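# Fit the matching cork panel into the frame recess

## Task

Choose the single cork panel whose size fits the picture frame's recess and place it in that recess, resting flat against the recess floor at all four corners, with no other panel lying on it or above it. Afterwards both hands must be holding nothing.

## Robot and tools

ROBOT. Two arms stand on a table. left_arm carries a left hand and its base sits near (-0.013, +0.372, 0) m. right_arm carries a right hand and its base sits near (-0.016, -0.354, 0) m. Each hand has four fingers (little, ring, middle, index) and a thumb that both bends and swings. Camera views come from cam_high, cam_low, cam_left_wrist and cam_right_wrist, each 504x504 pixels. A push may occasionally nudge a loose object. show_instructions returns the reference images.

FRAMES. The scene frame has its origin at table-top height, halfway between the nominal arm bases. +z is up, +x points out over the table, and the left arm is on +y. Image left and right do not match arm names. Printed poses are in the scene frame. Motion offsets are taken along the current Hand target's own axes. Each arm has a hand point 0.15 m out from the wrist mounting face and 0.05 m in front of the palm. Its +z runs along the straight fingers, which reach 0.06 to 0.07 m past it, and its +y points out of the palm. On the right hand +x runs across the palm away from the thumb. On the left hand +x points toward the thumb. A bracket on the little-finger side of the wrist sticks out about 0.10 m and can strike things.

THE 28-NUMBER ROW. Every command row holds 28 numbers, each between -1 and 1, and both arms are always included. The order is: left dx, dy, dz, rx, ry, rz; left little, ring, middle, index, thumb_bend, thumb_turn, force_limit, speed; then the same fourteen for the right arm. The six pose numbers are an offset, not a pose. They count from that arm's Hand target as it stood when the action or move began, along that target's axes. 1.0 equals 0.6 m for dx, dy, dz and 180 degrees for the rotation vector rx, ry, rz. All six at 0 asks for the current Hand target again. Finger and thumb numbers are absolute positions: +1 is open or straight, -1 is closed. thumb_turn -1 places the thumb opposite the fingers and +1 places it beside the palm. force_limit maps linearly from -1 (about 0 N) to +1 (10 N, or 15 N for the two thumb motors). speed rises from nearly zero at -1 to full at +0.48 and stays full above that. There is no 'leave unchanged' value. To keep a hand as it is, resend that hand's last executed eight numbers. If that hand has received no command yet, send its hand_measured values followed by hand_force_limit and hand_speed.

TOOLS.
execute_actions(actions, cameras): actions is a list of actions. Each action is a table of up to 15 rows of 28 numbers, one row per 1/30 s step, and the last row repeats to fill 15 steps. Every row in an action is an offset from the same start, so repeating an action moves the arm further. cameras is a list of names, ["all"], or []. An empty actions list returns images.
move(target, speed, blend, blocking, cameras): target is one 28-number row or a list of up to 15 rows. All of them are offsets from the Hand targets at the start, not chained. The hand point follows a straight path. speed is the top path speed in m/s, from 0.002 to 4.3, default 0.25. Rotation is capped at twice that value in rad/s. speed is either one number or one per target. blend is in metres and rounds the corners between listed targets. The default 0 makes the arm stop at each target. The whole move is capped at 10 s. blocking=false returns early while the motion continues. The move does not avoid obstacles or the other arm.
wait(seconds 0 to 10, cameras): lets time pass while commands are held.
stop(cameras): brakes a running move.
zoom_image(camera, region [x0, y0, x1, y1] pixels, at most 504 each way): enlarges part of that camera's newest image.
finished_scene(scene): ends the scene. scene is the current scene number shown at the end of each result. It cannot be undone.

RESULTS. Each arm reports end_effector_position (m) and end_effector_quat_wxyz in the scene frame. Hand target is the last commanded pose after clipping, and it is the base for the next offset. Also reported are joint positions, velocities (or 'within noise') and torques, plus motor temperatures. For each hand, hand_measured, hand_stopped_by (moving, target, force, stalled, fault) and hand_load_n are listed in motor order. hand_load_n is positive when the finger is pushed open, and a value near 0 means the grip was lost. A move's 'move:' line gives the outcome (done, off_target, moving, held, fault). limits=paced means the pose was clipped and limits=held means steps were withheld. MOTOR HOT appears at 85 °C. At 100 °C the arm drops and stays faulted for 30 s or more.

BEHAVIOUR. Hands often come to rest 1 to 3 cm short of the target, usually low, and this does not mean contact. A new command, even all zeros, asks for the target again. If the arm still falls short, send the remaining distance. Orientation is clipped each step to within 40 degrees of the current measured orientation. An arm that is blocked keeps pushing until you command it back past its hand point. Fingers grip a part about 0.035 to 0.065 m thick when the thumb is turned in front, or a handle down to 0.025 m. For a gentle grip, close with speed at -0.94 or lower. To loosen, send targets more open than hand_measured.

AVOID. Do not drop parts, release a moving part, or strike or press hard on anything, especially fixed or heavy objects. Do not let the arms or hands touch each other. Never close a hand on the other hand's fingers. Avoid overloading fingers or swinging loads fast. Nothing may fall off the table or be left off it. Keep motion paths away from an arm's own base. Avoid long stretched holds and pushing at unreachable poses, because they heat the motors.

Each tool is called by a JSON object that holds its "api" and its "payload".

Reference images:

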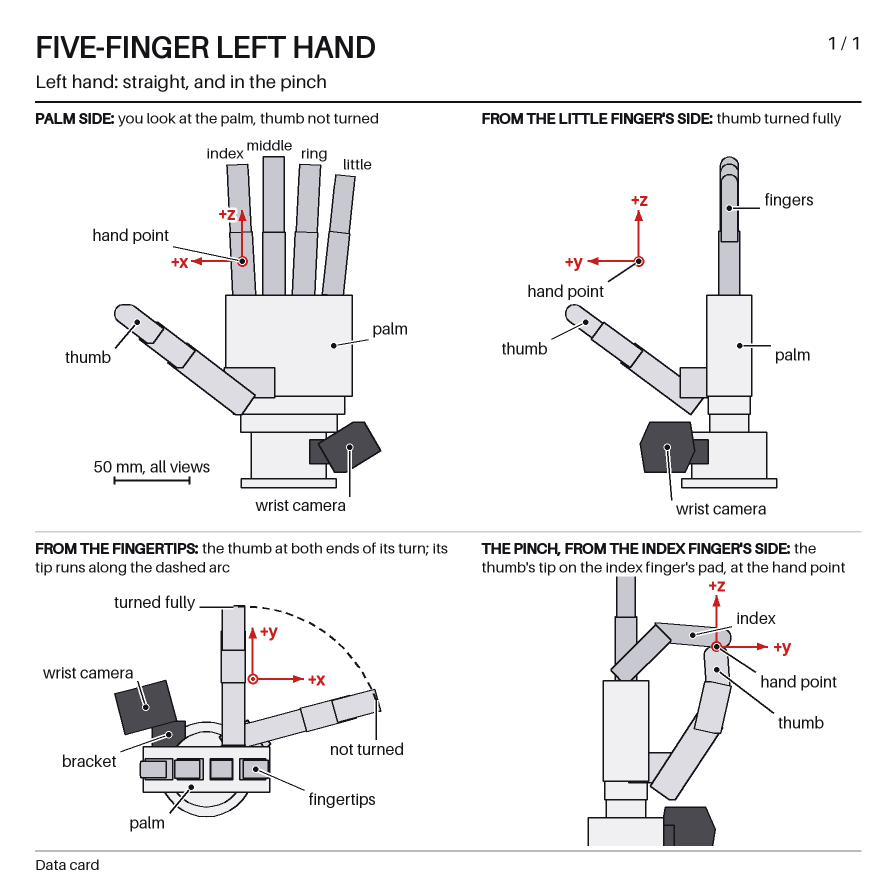

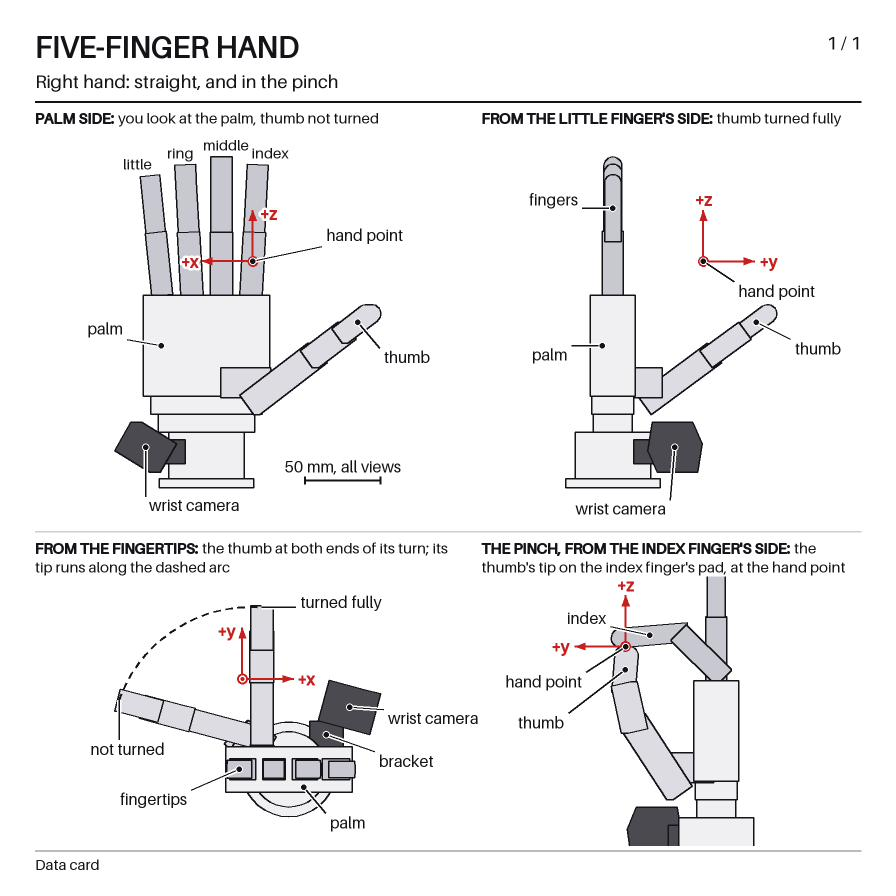

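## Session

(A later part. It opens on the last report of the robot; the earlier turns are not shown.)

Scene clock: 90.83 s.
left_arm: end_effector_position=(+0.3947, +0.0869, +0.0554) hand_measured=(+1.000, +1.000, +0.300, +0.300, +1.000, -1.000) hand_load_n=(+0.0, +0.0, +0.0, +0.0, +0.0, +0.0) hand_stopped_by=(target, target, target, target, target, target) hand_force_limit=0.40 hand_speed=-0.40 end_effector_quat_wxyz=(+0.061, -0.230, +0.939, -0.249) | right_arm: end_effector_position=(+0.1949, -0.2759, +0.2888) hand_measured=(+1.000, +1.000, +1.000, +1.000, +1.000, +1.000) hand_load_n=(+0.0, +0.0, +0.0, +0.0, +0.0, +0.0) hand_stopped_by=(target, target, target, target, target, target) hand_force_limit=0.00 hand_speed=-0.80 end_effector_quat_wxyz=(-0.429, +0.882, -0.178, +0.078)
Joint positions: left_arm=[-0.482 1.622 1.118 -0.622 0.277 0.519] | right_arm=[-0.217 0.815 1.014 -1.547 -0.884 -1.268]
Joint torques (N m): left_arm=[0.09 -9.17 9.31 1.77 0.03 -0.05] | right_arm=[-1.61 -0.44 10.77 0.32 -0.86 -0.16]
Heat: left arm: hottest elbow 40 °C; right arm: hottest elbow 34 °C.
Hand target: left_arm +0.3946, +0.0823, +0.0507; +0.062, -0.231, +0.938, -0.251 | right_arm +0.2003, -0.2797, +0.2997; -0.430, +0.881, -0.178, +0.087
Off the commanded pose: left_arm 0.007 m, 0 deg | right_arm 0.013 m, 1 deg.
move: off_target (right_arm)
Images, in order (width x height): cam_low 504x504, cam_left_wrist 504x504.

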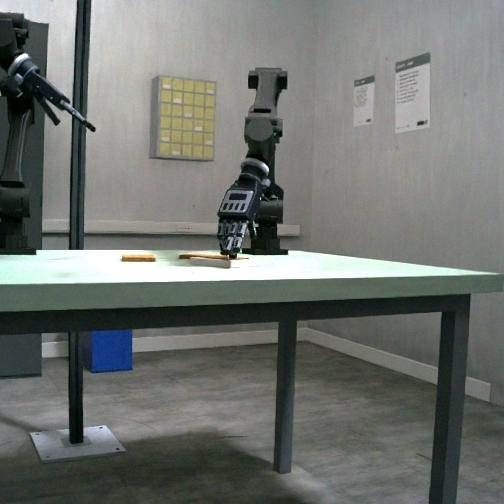

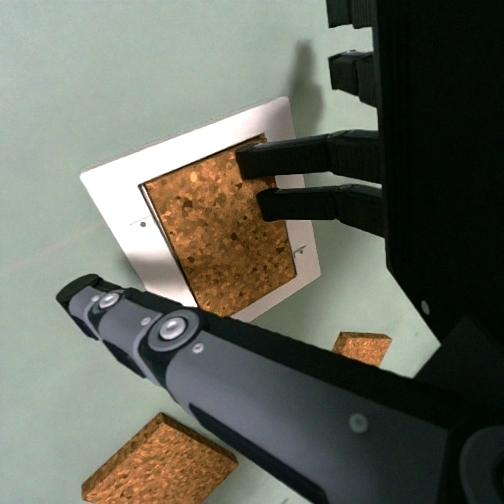

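{"api": "move", "payload": {"target": [0,0.0048,0.0087,0,0,0,1,1,0.3,0.3,1,-1,0.4,-0.4,0,0,0,0,0,0,1,1,1,1,1,1,0,-0.8], "speed": 0.03, "cameras": ["cam_left_wrist","cam_low"]}}

{"api": "zoom_image", "payload": {"camera": "cam_left_wrist", "region": [100, 90, 350, 340]}}

{"api": "zoom_image", "payload": {"camera": "cam_low", "region": [160, 200, 280, 290]}}

Scene clock: 91.63 s.
left_arm: end_effector_position=(+0.3959, +0.0863, +0.0542) hand_measured=(+1.000, +1.000, +0.300, +0.300, +1.000, -1.000) hand_load_n=(+0.0, +0.0, -1.0, +0.0, +0.0, +0.0) hand_stopped_by=(target, target, target, target, target, target) hand_force_limit=0.40 hand_speed=-0.40 end_effector_quat_wxyz=(+0.064, -0.229, +0.938, -0.252) | right_arm: end_effector_position=(+0.1949, -0.2759, +0.2888) hand_measured=(+1.000, +1.000, +1.000, +1.000, +1.000, +1.000) hand_load_n=(+0.0, +0.0, +0.0, +0.0, +0.0, -0.5) hand_stopped_by=(target, target, target, target, target, target) hand_force_limit=0.00 hand_speed=-0.80 end_effector_quat_wxyz=(-0.429, +0.882, -0.178, +0.078)
Joint positions: left_arm=[-0.482 1.622 1.113 -0.608 0.276 0.519] | right_arm=[-0.217 0.815 1.014 -1.547 -0.884 -1.268]
Joint torques (N m): left_arm=[0.09 -8.64 9.09 1.83 0.03 -0.03] | right_arm=[-1.61 -0.44 10.76 0.35 -0.86 -0.16]
Heat: left arm: hottest elbow 40 °C; right arm: hottest elbow 34 °C.
Hand target: left_arm +0.3948, +0.0822, +0.0449; +0.062, -0.231, +0.938, -0.251 | right_arm +0.2003, -0.2797, +0.2997; -0.430, +0.881, -0.178, +0.087
Off the commanded pose: left_arm 0.010 m, 0 deg | right_arm 0.013 m, 1 deg.
move: off_target (right_arm)
Images, in order (width x height): cam_low 504x504, cam_left_wrist 504x504.

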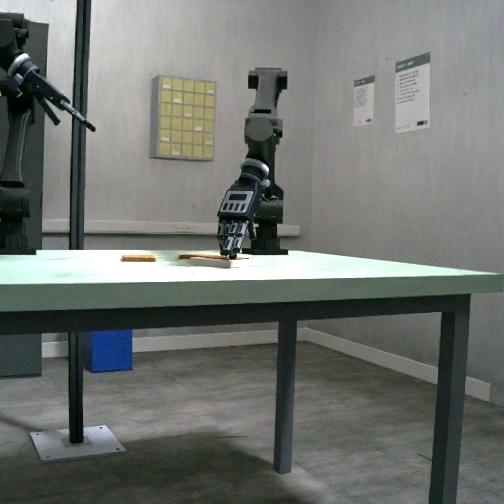

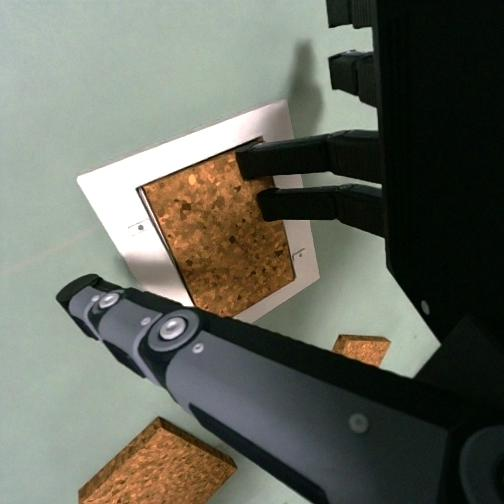

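Scaled by 2.016 from the camera's 504x504 image, which has a finer 720x720 frame.

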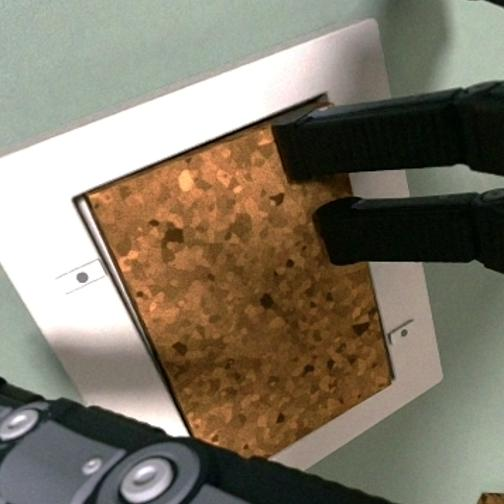

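Scaled by 4.200 from the camera's 504x504 image, which has a finer 720x720 frame.

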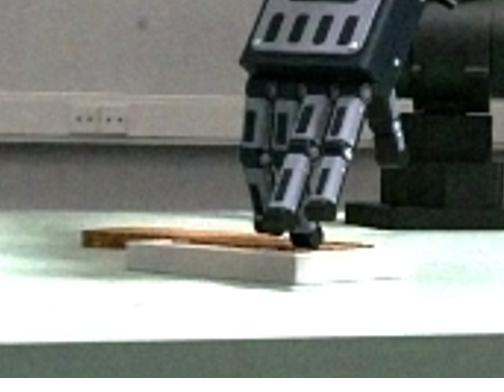

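{"api": "move", "payload": {"target": [-0.001,0.0152,0.007,0,0,0,1,1,0.3,0.3,1,-1,0.4,-0.4,0,0,0,0,0,0,1,1,1,1,1,1,0,-0.8], "speed": 0.03, "cameras": ["cam_left_wrist","cam_low"]}}

{"api": "zoom_image", "payload": {"camera": "cam_left_wrist", "region": [100, 90, 350, 340]}}

{"api": "zoom_image", "payload": {"camera": "cam_low", "region": [160, 200, 280, 290]}}

Scene clock: 92.63 s.
left_arm: end_effector_position=(+0.3954, +0.0858, +0.0525) hand_measured=(+1.000, +1.000, +0.300, +0.300, +1.000, -1.000) hand_load_n=(-0.5, +0.0, -5.0, +0.0, +0.0, +0.0) hand_stopped_by=(target, target, target, target, target, target) hand_force_limit=0.40 hand_speed=-0.40 end_effector_quat_wxyz=(+0.066, -0.229, +0.937, -0.256) | right_arm: end_effector_position=(+0.1949, -0.2759, +0.2888) hand_measured=(+1.000, +1.000, +1.000, +1.000, +1.000, +1.000) hand_load_n=(+0.0, +0.0, +0.0, +0.0, +0.0, -0.5) hand_stopped_by=(target, target, target, target, target, target) hand_force_limit=0.00 hand_speed=-0.80 end_effector_quat_wxyz=(-0.429, +0.882, -0.178, +0.078)
Joint positions: left_arm=[-0.482 1.62 1.103 -0.592 0.279 0.517] | right_arm=[-0.217 0.815 1.014 -1.547 -0.884 -1.268]
Joint torques (N m): left_arm=[0.67 -8.29 7.87 2.09 0.04 0.05] | right_arm=[-1.44 -0.44 10.77 0.32 -0.86 -0.16]
Heat: left arm: hottest elbow 40 °C; right arm: hottest elbow 34 °C.
Hand target: left_arm +0.3927, +0.0875, +0.0367; +0.062, -0.231, +0.938, -0.251 | right_arm +0.2003, -0.2797, +0.2997; -0.430, +0.881, -0.178, +0.087
Off the commanded pose: left_arm 0.016 m, 1 deg | right_arm 0.013 m, 1 deg.
move: off_target (left_arm, right_arm)
Images, in order (width x height): cam_low 504x504, cam_left_wrist 504x504.

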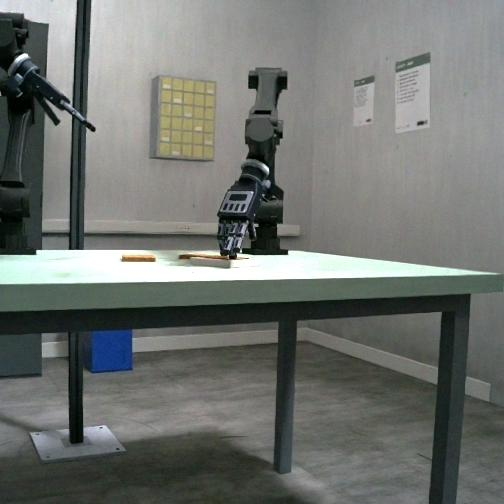

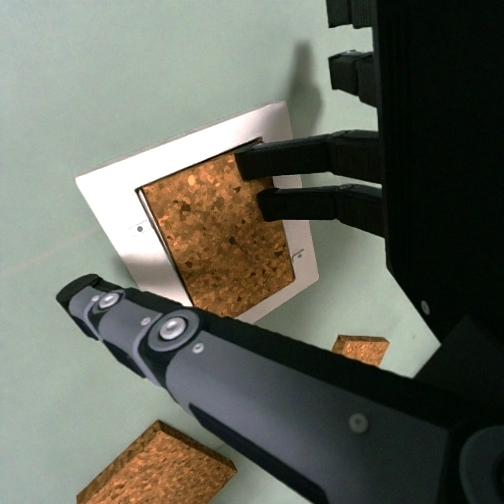

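Scaled by 2.016 from the camera's 504x504 image, which has a finer 720x720 frame.

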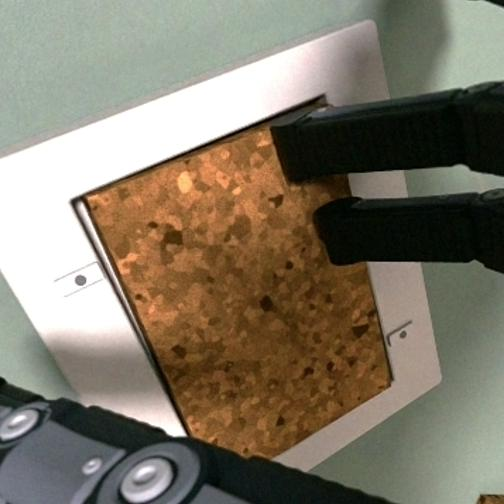

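Scaled by 4.200 from the camera's 504x504 image, which has a finer 720x720 frame.

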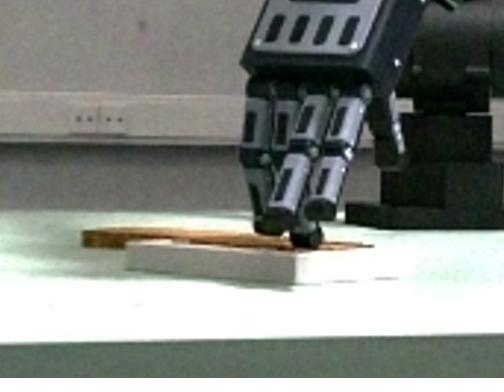

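{"api": "zoom_image", "payload": {"camera": "cam_left_wrist", "region": [220, 110, 300, 190]}}

{"api": "zoom_image", "payload": {"camera": "cam_left_wrist", "region": [240, 210, 320, 290]}}

{"api": "zoom_image", "payload": {"camera": "cam_left_wrist", "region": [125, 160, 205, 240]}}

Scaled by 6.300 from the camera's 504x504 image, which has a finer 720x720 frame.

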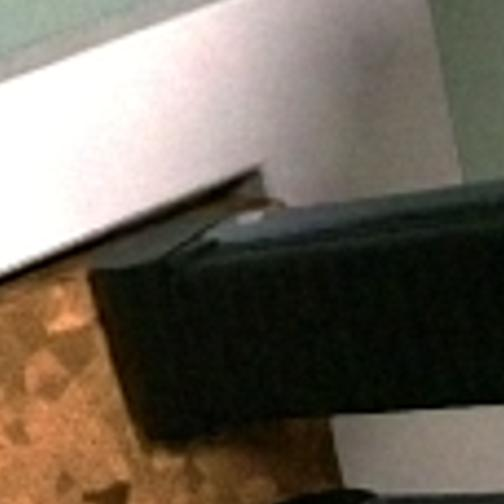

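Scaled by 6.300 from the camera's 504x504 image, which has a finer 720x720 frame.

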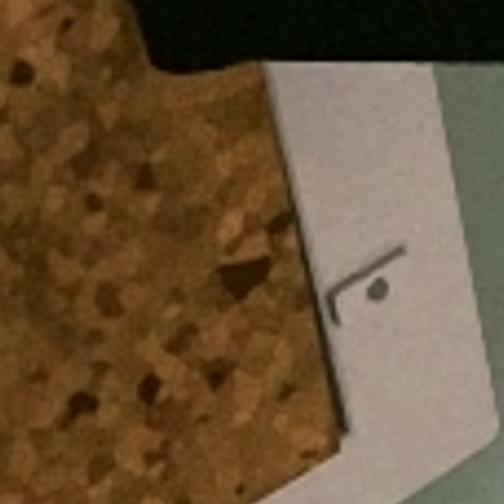

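Scaled by 6.300 from the camera's 504x504 image, which has a finer 720x720 frame.

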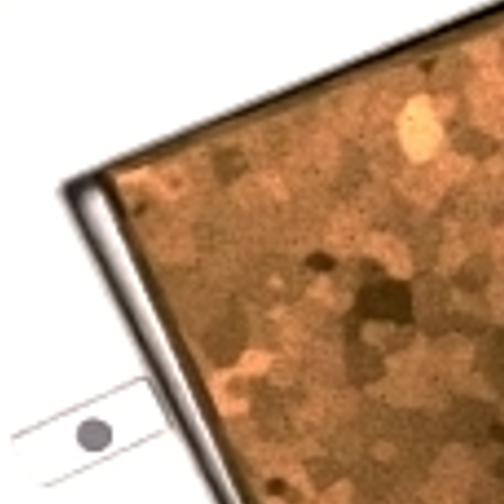

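{"api": "move", "payload": {"target": [[0,-0.0242,-0.0437,0,0,0,1,1,0.3,0.3,1,-1,0.4,-0.4,0,0,0,0,0,0,1,1,1,1,1,1,0,-0.8],[0.0027,-0.0607,-0.0235,0,0,0,1,1,0.3,0.3,1,-1,0.4,-0.4,0,0,0,0,0,0,1,1,1,1,1,1,0,-0.8]], "speed": 0.06, "cameras": ["cam_left_wrist","cam_low"]}}

{"api": "zoom_image", "payload": {"camera": "cam_left_wrist", "region": [100, 90, 350, 340]}}

{"api": "zoom_image", "payload": {"camera": "cam_low", "region": [160, 200, 280, 290]}}

Scene clock: 95.07 s.
left_arm: end_effector_position=(+0.3884, +0.0769, +0.0571) hand_measured=(+1.000, +1.000, +0.300, +0.300, +1.000, -1.000) hand_load_n=(+0.0, +0.0, +0.0, +0.0, +0.0, +0.0) hand_stopped_by=(target, target, target, target, target, target) hand_force_limit=0.40 hand_speed=-0.40 end_effector_quat_wxyz=(+0.057, -0.229, +0.940, -0.246) | right_arm: end_effector_position=(+0.1949, -0.2759, +0.2888) hand_measured=(+1.000, +1.000, +1.000, +1.000, +1.000, +1.000) hand_load_n=(+0.0, +0.0, +0.0, +0.0, +0.0, +0.0) hand_stopped_by=(target, target, target, target, target, target) hand_force_limit=0.00 hand_speed=-0.80 end_effector_quat_wxyz=(-0.429, +0.882, -0.178, +0.078)
Joint positions: left_arm=[-0.507 1.625 1.128 -0.634 0.267 0.499] | right_arm=[-0.217 0.815 1.014 -1.547 -0.884 -1.268]
Joint torques (N m): left_arm=[0.26 -8.35 14.27 0.38 0.02 -0.06] | right_arm=[-1.55 -0.5 10.76 0.34 -0.85 -0.16]
Heat: left arm: hottest elbow 40 °C; right arm: hottest elbow 34 °C.
Hand target: left_arm +0.4026, +0.0650, +0.0672; +0.062, -0.231, +0.938, -0.251 | right_arm +0.2003, -0.2797, +0.2997; -0.430, +0.881, -0.178, +0.087
Off the commanded pose: left_arm 0.021 m, 1 deg | right_arm 0.013 m, 1 deg.
move: off_target (left_arm, right_arm)
Images, in order (width x height): cam_low 504x504, cam_left_wrist 504x504.

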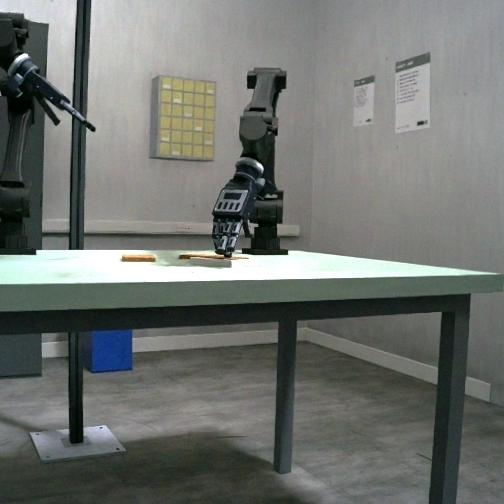

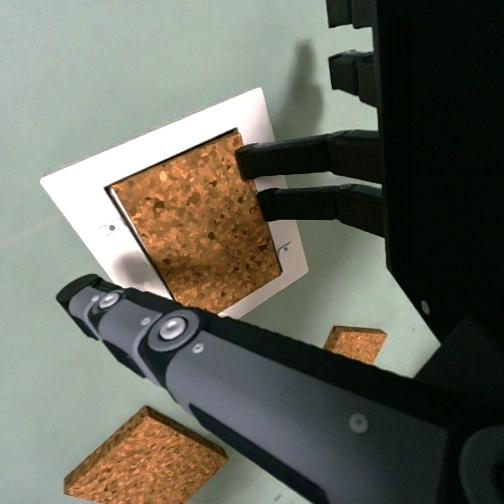

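Scaled by 2.016 from the camera's 504x504 image, which has a finer 720x720 frame.

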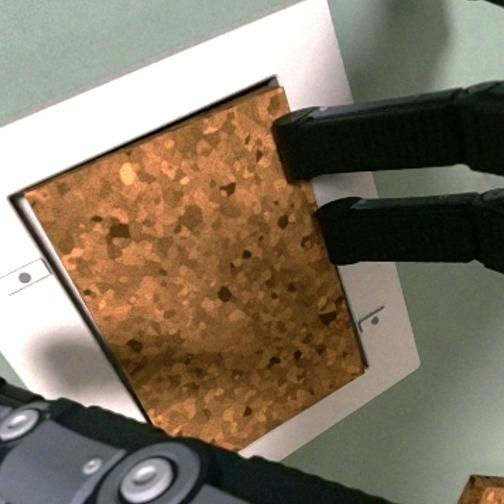

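Scaled by 4.200 from the camera's 504x504 image, which has a finer 720x720 frame.

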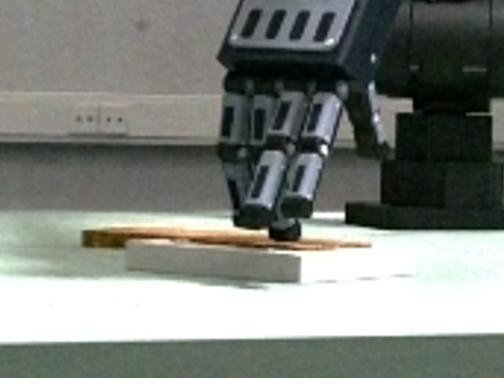

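{"api": "move", "payload": {"target": [0.0022,-0.031,0.0058,0,0,0,1,1,0.3,0.3,1,-1,0.4,-0.4,0,0,0,0,0,0,1,1,1,1,1,1,0,-0.8], "speed": 0.06, "cameras": ["cam_left_wrist","cam_low"]}}

{"api": "zoom_image", "payload": {"camera": "cam_left_wrist", "region": [100, 90, 350, 340]}}

{"api": "zoom_image", "payload": {"camera": "cam_low", "region": [160, 200, 280, 290]}}

Scene clock: 96.20 s.
left_arm: end_effector_position=(+0.3958, +0.0616, +0.0632) hand_measured=(+1.000, +1.000, +0.300, +0.300, +1.000, -1.000) hand_load_n=(+0.0, +0.0, +0.0, +0.0, +0.0, +0.0) hand_stopped_by=(target, target, target, target, target, target) hand_force_limit=0.40 hand_speed=-0.40 end_effector_quat_wxyz=(+0.056, -0.230, +0.940, -0.245) | right_arm: end_effector_position=(+0.1949, -0.2759, +0.2888) hand_measured=(+1.000, +1.000, +1.000, +1.000, +1.000, +1.000) hand_load_n=(+0.0, +0.0, +0.0, +0.0, +0.0, +0.0) hand_stopped_by=(target, target, target, target, target, target) hand_force_limit=0.00 hand_speed=-0.80 end_effector_quat_wxyz=(-0.429, +0.882, -0.178, +0.078)
Joint positions: left_arm=[-0.527 1.651 1.179 -0.656 0.258 0.479] | right_arm=[-0.217 0.815 1.014 -1.547 -0.884 -1.268]
Joint torques (N m): left_arm=[0.21 -8.7 14.46 0.44 0.02 -0.05] | right_arm=[-1.55 -0.44 10.76 0.32 -0.86 -0.16]
Heat: left arm: hottest elbow 40 °C; right arm: hottest elbow 34 °C.
Hand target: left_arm +0.4097, +0.0487, +0.0734; +0.062, -0.231, +0.938, -0.251 | right_arm +0.2003, -0.2797, +0.2997; -0.430, +0.881, -0.178, +0.087
Off the commanded pose: left_arm 0.022 m, 1 deg | right_arm 0.013 m, 1 deg.
move: off_target (left_arm, right_arm)
Images, in order (width x height): cam_low 504x504, cam_left_wrist 504x504.

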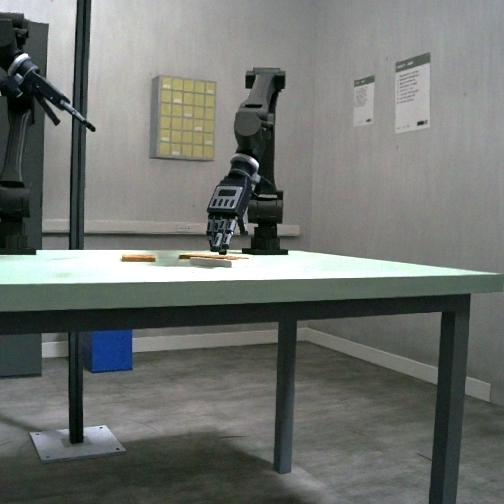

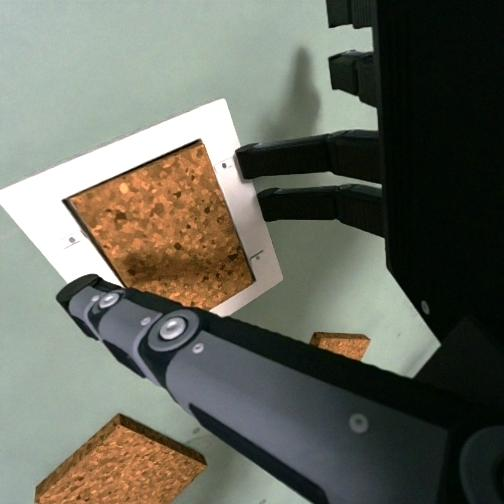

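Scaled by 2.016 from the camera's 504x504 image, which has a finer 720x720 frame.

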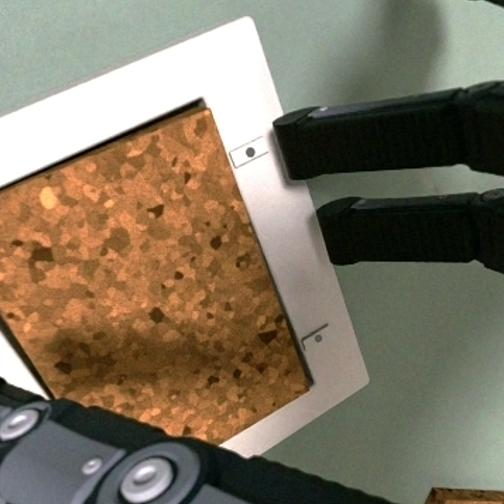

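Scaled by 4.200 from the camera's 504x504 image, which has a finer 720x720 frame.

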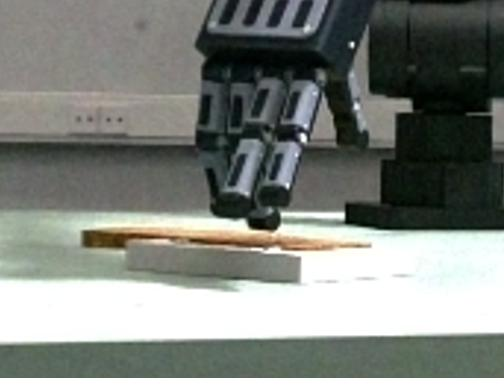

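{"api": "zoom_image", "payload": {"camera": "cam_left_wrist", "region": [160, 110, 260, 210]}}

{"api": "zoom_image", "payload": {"camera": "cam_left_wrist", "region": [50, 180, 150, 280]}}

Scaled by 5.040 from the camera's 504x504 image, which has a finer 720x720 frame.

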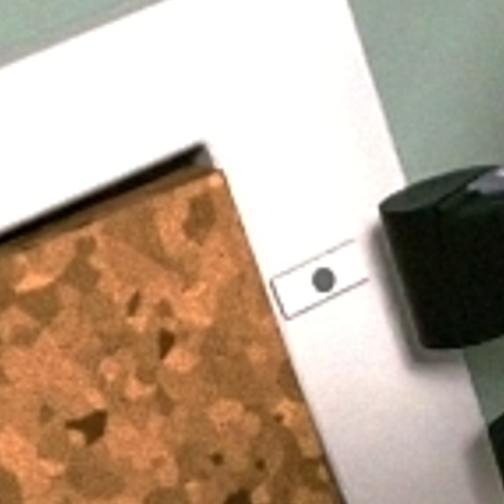

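Scaled by 5.040 from the camera's 504x504 image, which has a finer 720x720 frame.

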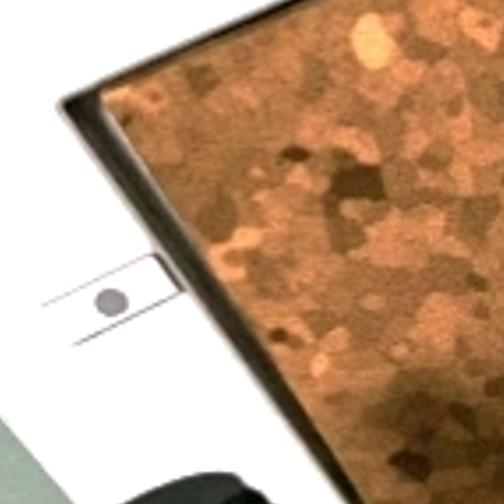

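{"api": "move", "payload": {"target": [0.0005,-0.0052,0.018,0,0,0,1,1,0.3,0.3,1,-1,0.4,-0.4,0,0,0,0,0,0,1,1,1,1,1,1,0,-0.8], "speed": 0.04, "cameras": ["cam_left_wrist","cam_low"]}}

{"api": "zoom_image", "payload": {"camera": "cam_left_wrist", "region": [140, 90, 300, 250]}}

{"api": "zoom_image", "payload": {"camera": "cam_low", "region": [160, 200, 280, 290]}}

Scene clock: 97.63 s.
left_arm: end_effector_position=(+0.3958, +0.0578, +0.0545) hand_measured=(+1.000, +1.000, +0.300, +0.300, +1.000, -1.000) hand_load_n=(+0.0, +0.0, +0.0, +0.0, +0.0, +0.0) hand_stopped_by=(target, target, target, target, target, target) hand_force_limit=0.40 hand_speed=-0.40 end_effector_quat_wxyz=(+0.051, -0.232, +0.942, -0.239) | right_arm: end_effector_position=(+0.1949, -0.2759, +0.2888) hand_measured=(+1.000, +1.000, +1.000, +1.000, +1.000, +1.000) hand_load_n=(+0.0, +0.0, +0.0, +0.0, +0.0, -0.5) hand_stopped_by=(target, target, target, target, target, target) hand_force_limit=0.00 hand_speed=-0.80 end_effector_quat_wxyz=(-0.429, +0.882, -0.178, +0.078)
Joint positions: left_arm=[-0.533 1.676 1.189 -0.656 0.254 0.472] | right_arm=[-0.217 0.815 1.014 -1.547 -0.884 -1.268]
Joint torques (N m): left_arm=[0.03 -9.23 14.35 1.09 0.02 -0.07] | right_arm=[-1.55 -0.5 10.76 0.29 -0.86 -0.16]
Heat: left arm: hottest elbow 40 °C; right arm: hottest elbow 34 °C.
Hand target: left_arm +0.4132, +0.0415, +0.0656; +0.062, -0.231, +0.938, -0.251 | right_arm +0.2003, -0.2797, +0.2997; -0.430, +0.881, -0.178, +0.087
Off the commanded pose: left_arm 0.026 m, 2 deg | right_arm 0.013 m, 1 deg.
move: off_target (left_arm, right_arm)
Images, in order (width x height): cam_low 504x504, cam_left_wrist 504x504.

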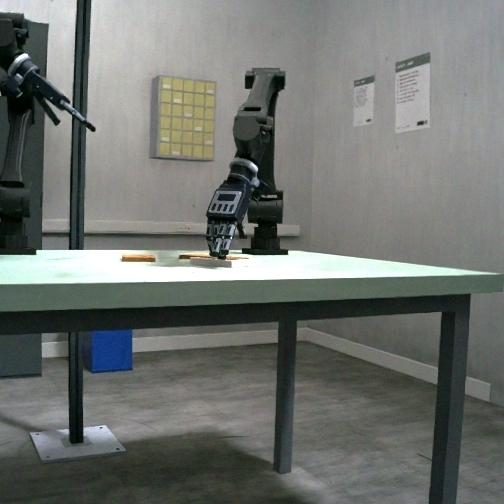

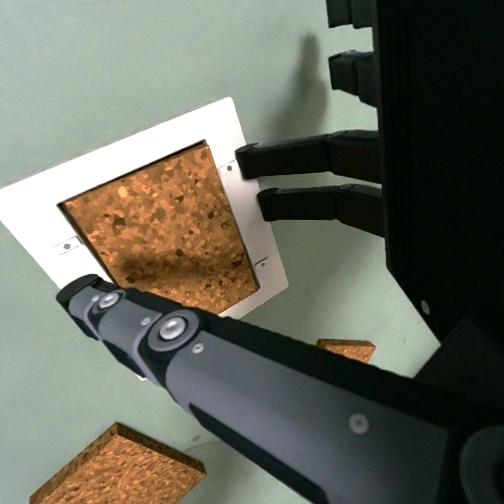

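Scaled by 3.150 from the camera's 504x504 image, which has a finer 720x720 frame.

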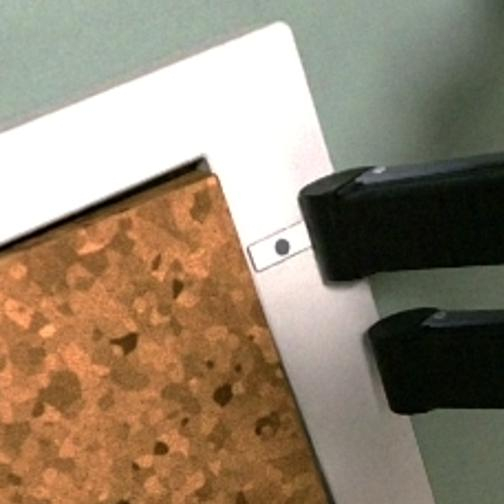

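Scaled by 4.200 from the camera's 504x504 image, which has a finer 720x720 frame.

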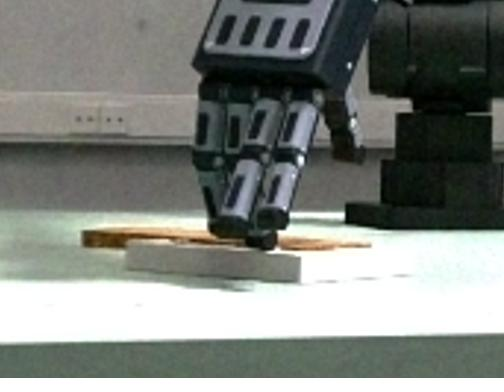

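{"api": "zoom_image", "payload": {"camera": "cam_low", "region": [185, 235, 255, 275]}}

Scaled by 7.200 from the camera's 504x504 image, which has a finer 720x720 frame.

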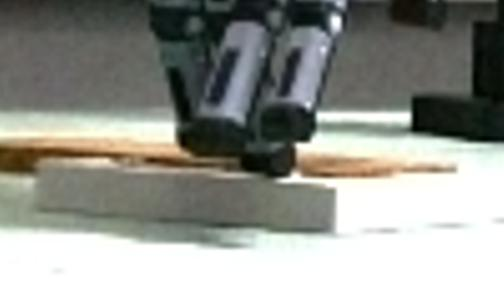

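{"api": "move", "payload": {"target": [-0.0013,0.02,-0.0053,0,0,0,1,1,0.3,0.3,1,-1,0.4,-0.4,0,0,0,0,0,0,1,1,1,1,1,1,0,-0.8], "speed": 0.03, "cameras": ["cam_left_wrist","cam_low"]}}

{"api": "zoom_image", "payload": {"camera": "cam_left_wrist", "region": [140, 90, 300, 250]}}

{"api": "zoom_image", "payload": {"camera": "cam_low", "region": [185, 235, 255, 275]}}

Scene clock: 98.53 s.
left_arm: end_effector_position=(+0.3962, +0.0576, +0.0549) hand_measured=(+1.000, +1.000, +0.300, +0.300, +1.000, -1.000) hand_load_n=(+0.0, +0.0, +0.0, +0.0, -0.5, +0.0) hand_stopped_by=(target, target, target, target, target, target) hand_force_limit=0.40 hand_speed=-0.40 end_effector_quat_wxyz=(+0.051, -0.233, +0.941, -0.239) | right_arm: end_effector_position=(+0.1949, -0.2759, +0.2888) hand_measured=(+1.000, +1.000, +1.000, +1.000, +1.000, +1.000) hand_load_n=(+0.0, +0.0, +0.0, +0.0, +0.0, -0.5) hand_stopped_by=(target, target, target, target, target, target) hand_force_limit=0.00 hand_speed=-0.80 end_effector_quat_wxyz=(-0.429, +0.882, -0.178, +0.078)
Joint positions: left_arm=[-0.533 1.676 1.19 -0.656 0.254 0.471] | right_arm=[-0.217 0.815 1.014 -1.547 -0.884 -1.268]
Joint torques (N m): left_arm=[0.97 -10.4 11.47 1.57 0.21 0.08] | right_arm=[-1.55 -0.38 10.77 0.35 -0.86 -0.16]
Heat: left arm: hottest elbow 40 °C; right arm: hottest elbow 34 °C.
Hand target: left_arm +0.4083, +0.0525, +0.0623; +0.062, -0.231, +0.938, -0.251 | right_arm +0.2003, -0.2797, +0.2997; -0.430, +0.881, -0.178, +0.087
Off the commanded pose: left_arm 0.015 m, 2 deg | right_arm 0.013 m, 1 deg.
move: off_target (left_arm, right_arm)
Images, in order (width x height): cam_low 504x504, cam_left_wrist 504x504.

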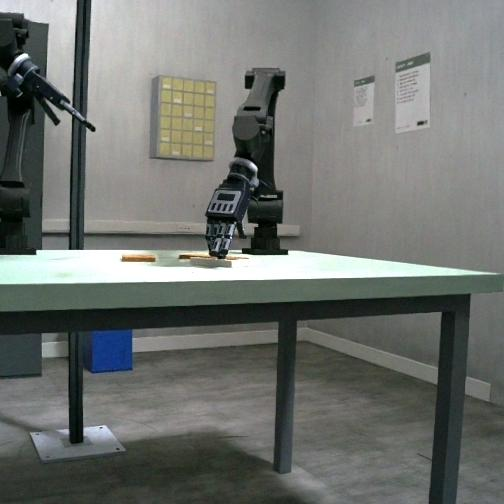

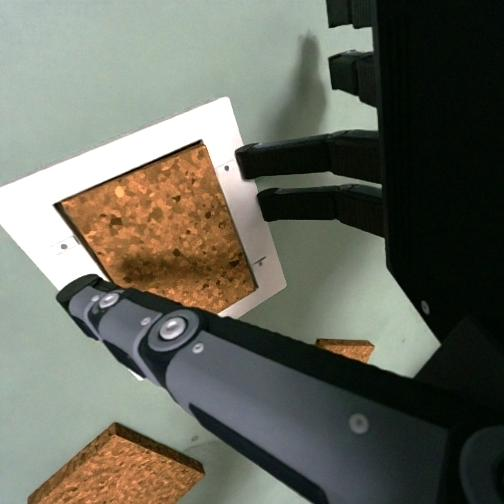

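Scaled by 3.150 from the camera's 504x504 image, which has a finer 720x720 frame.

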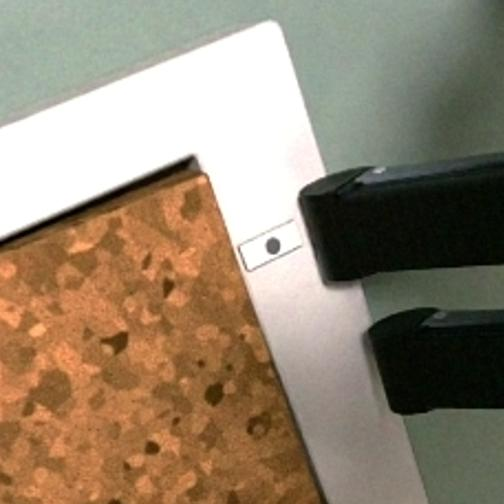

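Scaled by 7.200 from the camera's 504x504 image, which has a finer 720x720 frame.

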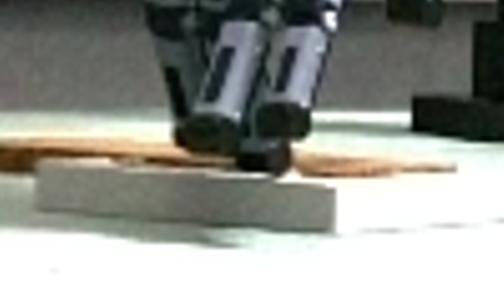

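{"api": "move", "payload": {"target": [-0.0011,0.0145,-0.0087,0,0,0,1,1,0.3,0.3,1,-1,0.4,-0.4,0,0,0,0,0,0,1,1,1,1,1,1,0,-0.8], "speed": 0.03, "cameras": ["cam_left_wrist","cam_low"]}}

{"api": "zoom_image", "payload": {"camera": "cam_left_wrist", "region": [140, 90, 300, 250]}}

{"api": "zoom_image", "payload": {"camera": "cam_low", "region": [185, 235, 255, 275]}}

Scene clock: 99.53 s.
left_arm: end_effector_position=(+0.3984, +0.0605, +0.0551) hand_measured=(+1.000, +1.000, +0.300, +0.300, +1.000, -1.000) hand_load_n=(+0.0, +0.0, +0.0, +0.0, +0.0, +0.0) hand_stopped_by=(target, target, target, target, target, target) hand_force_limit=0.40 hand_speed=-0.40 end_effector_quat_wxyz=(+0.051, -0.236, +0.940, -0.240) | right_arm: end_effector_position=(+0.1949, -0.2759, +0.2888) hand_measured=(+1.000, +1.000, +1.000, +1.000, +1.000, +1.000) hand_load_n=(+0.0, +0.0, +0.0, +0.0, +0.0, -0.5) hand_stopped_by=(target, target, target, target, target, target) hand_force_limit=0.00 hand_speed=-0.80 end_effector_quat_wxyz=(-0.429, +0.882, -0.178, +0.078)
Joint positions: left_arm=[-0.525 1.676 1.19 -0.656 0.256 0.471] | right_arm=[-0.217 0.815 1.014 -1.547 -0.884 -1.268]
Joint torques (N m): left_arm=[1.2 -11.87 9.28 1.66 0.32 0.19] | right_arm=[-1.55 -0.56 10.77 0.32 -0.86 -0.16]
Heat: left arm: hottest elbow 40 °C; right arm: hottest elbow 34 °C.
Hand target: left_arm +0.4042, +0.0618, +0.0625; +0.062, -0.231, +0.938, -0.251 | right_arm +0.2003, -0.2797, +0.2997; -0.430, +0.881, -0.178, +0.087
Off the commanded pose: left_arm 0.009 m, 2 deg | right_arm 0.013 m, 1 deg.
move: off_target (right_arm)
Images, in order (width x height): cam_low 504x504, cam_left_wrist 504x504.

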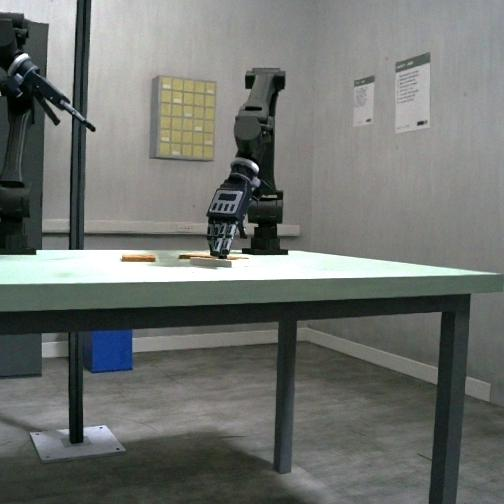

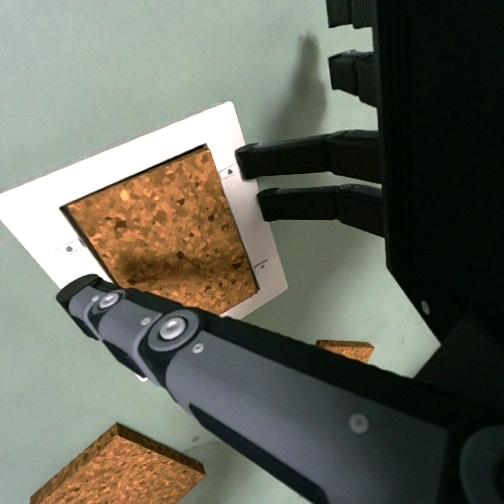

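Scaled by 3.150 from the camera's 504x504 image, which has a finer 720x720 frame.

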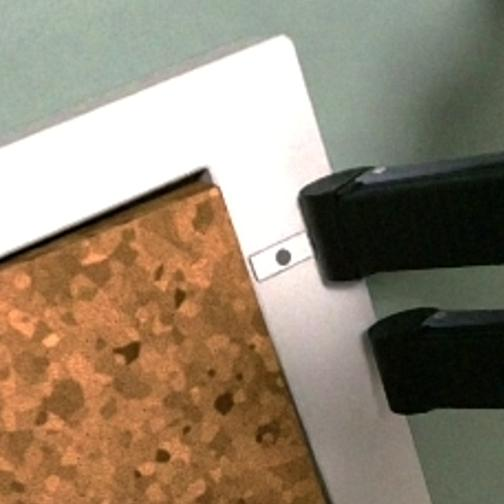

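Scaled by 7.200 from the camera's 504x504 image, which has a finer 720x720 frame.

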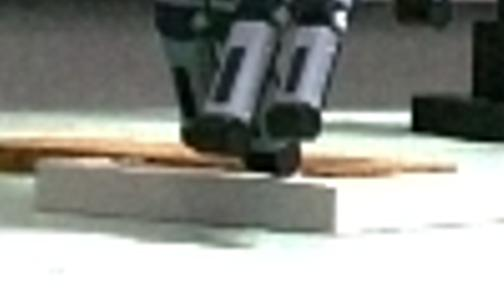

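{"api": "move", "payload": {"target": [-0.0005,0.0167,-0.0005,0,0,0,1,1,0.3,0.3,1,-1,0.4,-0.4,0,0,0,0,0,0,1,1,1,1,1,1,0,-0.8], "speed": 0.03, "cameras": ["cam_left_wrist","cam_low"]}}

{"api": "zoom_image", "payload": {"camera": "cam_left_wrist", "region": [140, 90, 300, 250]}}

{"api": "zoom_image", "payload": {"camera": "cam_low", "region": [185, 235, 255, 275]}}

Scene clock: 100.60 s.
left_arm: end_effector_position=(+0.3965, +0.0652, +0.0534) hand_measured=(+1.000, +1.000, +0.300, +0.300, +1.000, -1.000) hand_load_n=(+0.0, +0.0, +0.0, +0.0, +0.0, +0.0) hand_stopped_by=(target, target, target, target, target, target) hand_force_limit=0.40 hand_speed=-0.40 end_effector_quat_wxyz=(+0.053, -0.235, +0.939, -0.244) | right_arm: end_effector_position=(+0.1949, -0.2759, +0.2888) hand_measured=(+1.000, +1.000, +1.000, +1.000, +1.000, +1.000) hand_load_n=(-0.5, +0.0, +0.0, +0.0, +0.0, +0.0) hand_stopped_by=(target, target, target, target, target, target) hand_force_limit=0.00 hand_speed=-0.80 end_effector_quat_wxyz=(-0.429, +0.882, -0.178, +0.078)
Joint positions: left_arm=[-0.517 1.664 1.166 -0.637 0.263 0.478] | right_arm=[-0.217 0.815 1.014 -1.547 -0.884 -1.268]
Joint torques (N m): left_arm=[1.32 -11.63 8.84 1.51 0.22 0.2] | right_arm=[-1.49 -0.44 10.74 0.35 -0.86 -0.16]
Heat: left arm: hottest elbow 40 °C; right arm: hottest elbow 34 °C.
Hand target: left_arm +0.4003, +0.0696, +0.0577; +0.062, -0.231, +0.938, -0.251 | right_arm +0.2003, -0.2797, +0.2997; -0.430, +0.881, -0.178, +0.087
Off the commanded pose: left_arm 0.007 m, 1 deg | right_arm 0.013 m, 1 deg.
move: off_target (right_arm)
Images, in order (width x height): cam_low 504x504, cam_left_wrist 504x504.

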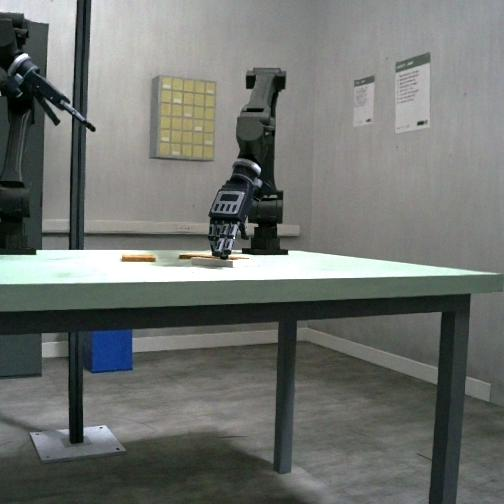

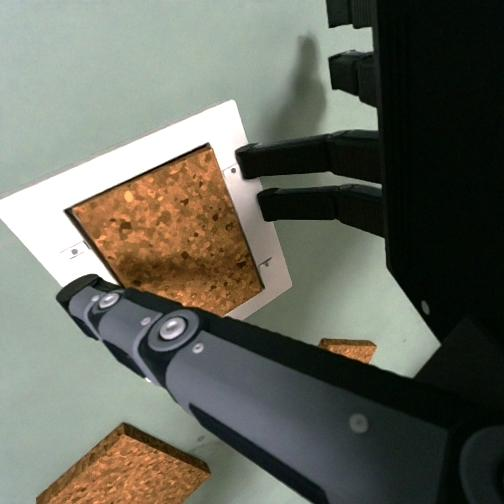

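Scaled by 3.150 from the camera's 504x504 image, which has a finer 720x720 frame.

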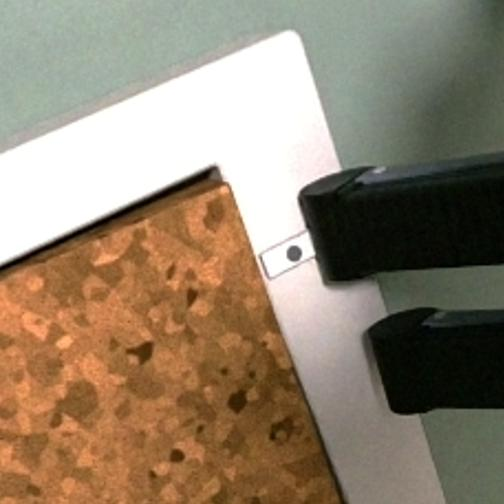

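Scaled by 7.200 from the camera's 504x504 image, which has a finer 720x720 frame.

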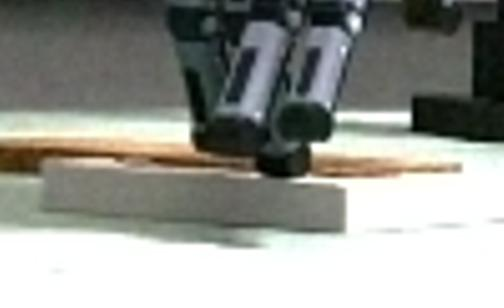

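{"api": "move", "payload": {"target": [0,-0.0064,-0.0116,0,0,0,1,1,0.3,0.3,1,-1,0.4,-0.4,0,0,0,0,0,0,1,1,1,1,1,1,0,-0.8], "speed": 0.03, "cameras": ["cam_left_wrist","cam_low"]}}

{"api": "zoom_image", "payload": {"camera": "cam_left_wrist", "region": [140, 90, 300, 250]}}

{"api": "zoom_image", "payload": {"camera": "cam_low", "region": [185, 235, 255, 275]}}

Scene clock: 101.73 s.
left_arm: end_effector_position=(+0.3974, +0.0657, +0.0560) hand_measured=(+1.000, +1.000, +0.300, +0.300, +1.000, -1.000) hand_load_n=(+0.0, -0.5, +0.0, +0.0, -0.5, +0.0) hand_stopped_by=(target, target, target, target, target, target) hand_force_limit=0.40 hand_speed=-0.40 end_effector_quat_wxyz=(+0.055, -0.234, +0.939, -0.246) | right_arm: end_effector_position=(+0.1949, -0.2759, +0.2888) hand_measured=(+1.000, +1.000, +1.000, +1.000, +1.000, +1.000) hand_load_n=(+0.0, +0.0, +0.0, +0.0, +0.0, -0.5) hand_stopped_by=(target, target, target, target, target, target) hand_force_limit=0.00 hand_speed=-0.80 end_effector_quat_wxyz=(-0.429, +0.882, -0.178, +0.078)
Joint positions: left_arm=[-0.516 1.658 1.166 -0.637 0.263 0.48] | right_arm=[-0.217 0.815 1.014 -1.547 -0.884 -1.268]
Joint torques (N m): left_arm=[1.26 -11.87 9.77 0.68 0.23 0.2] | right_arm=[-1.61 -0.44 10.77 0.31 -0.86 -0.17]
Heat: left arm: hottest elbow 40 °C; right arm: hottest elbow 34 °C.
Hand target: left_arm +0.4002, +0.0697, +0.0658; +0.062, -0.231, +0.938, -0.251 | right_arm +0.2003, -0.2797, +0.2997; -0.430, +0.881, -0.178, +0.087
Off the commanded pose: left_arm 0.011 m, 1 deg | right_arm 0.013 m, 1 deg.
move: off_target (left_arm, right_arm)
Images, in order (width x height): cam_low 504x504, cam_left_wrist 504x504.

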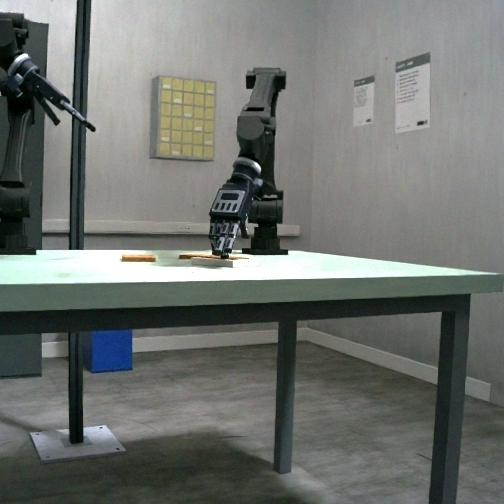

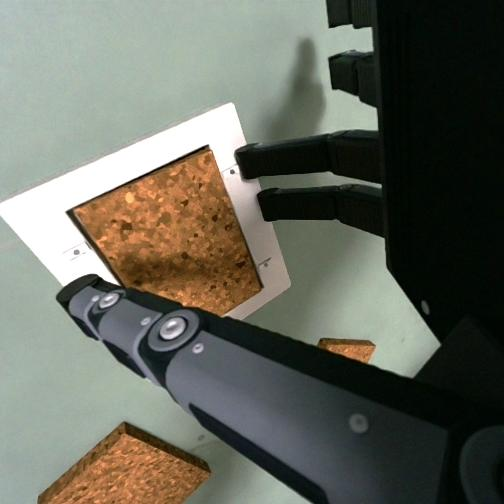

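Scaled by 3.150 from the camera's 504x504 image, which has a finer 720x720 frame.

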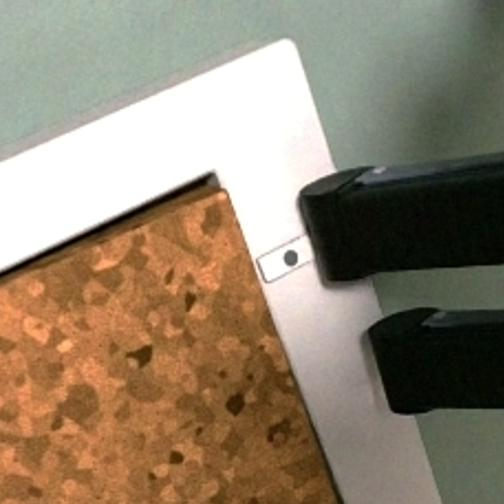

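Scaled by 7.200 from the camera's 504x504 image, which has a finer 720x720 frame.

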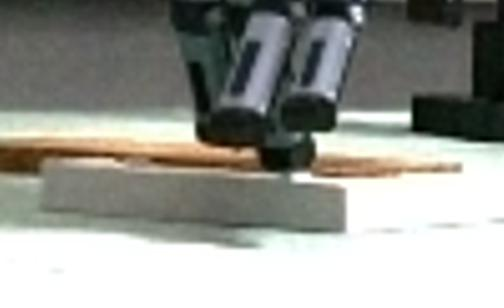

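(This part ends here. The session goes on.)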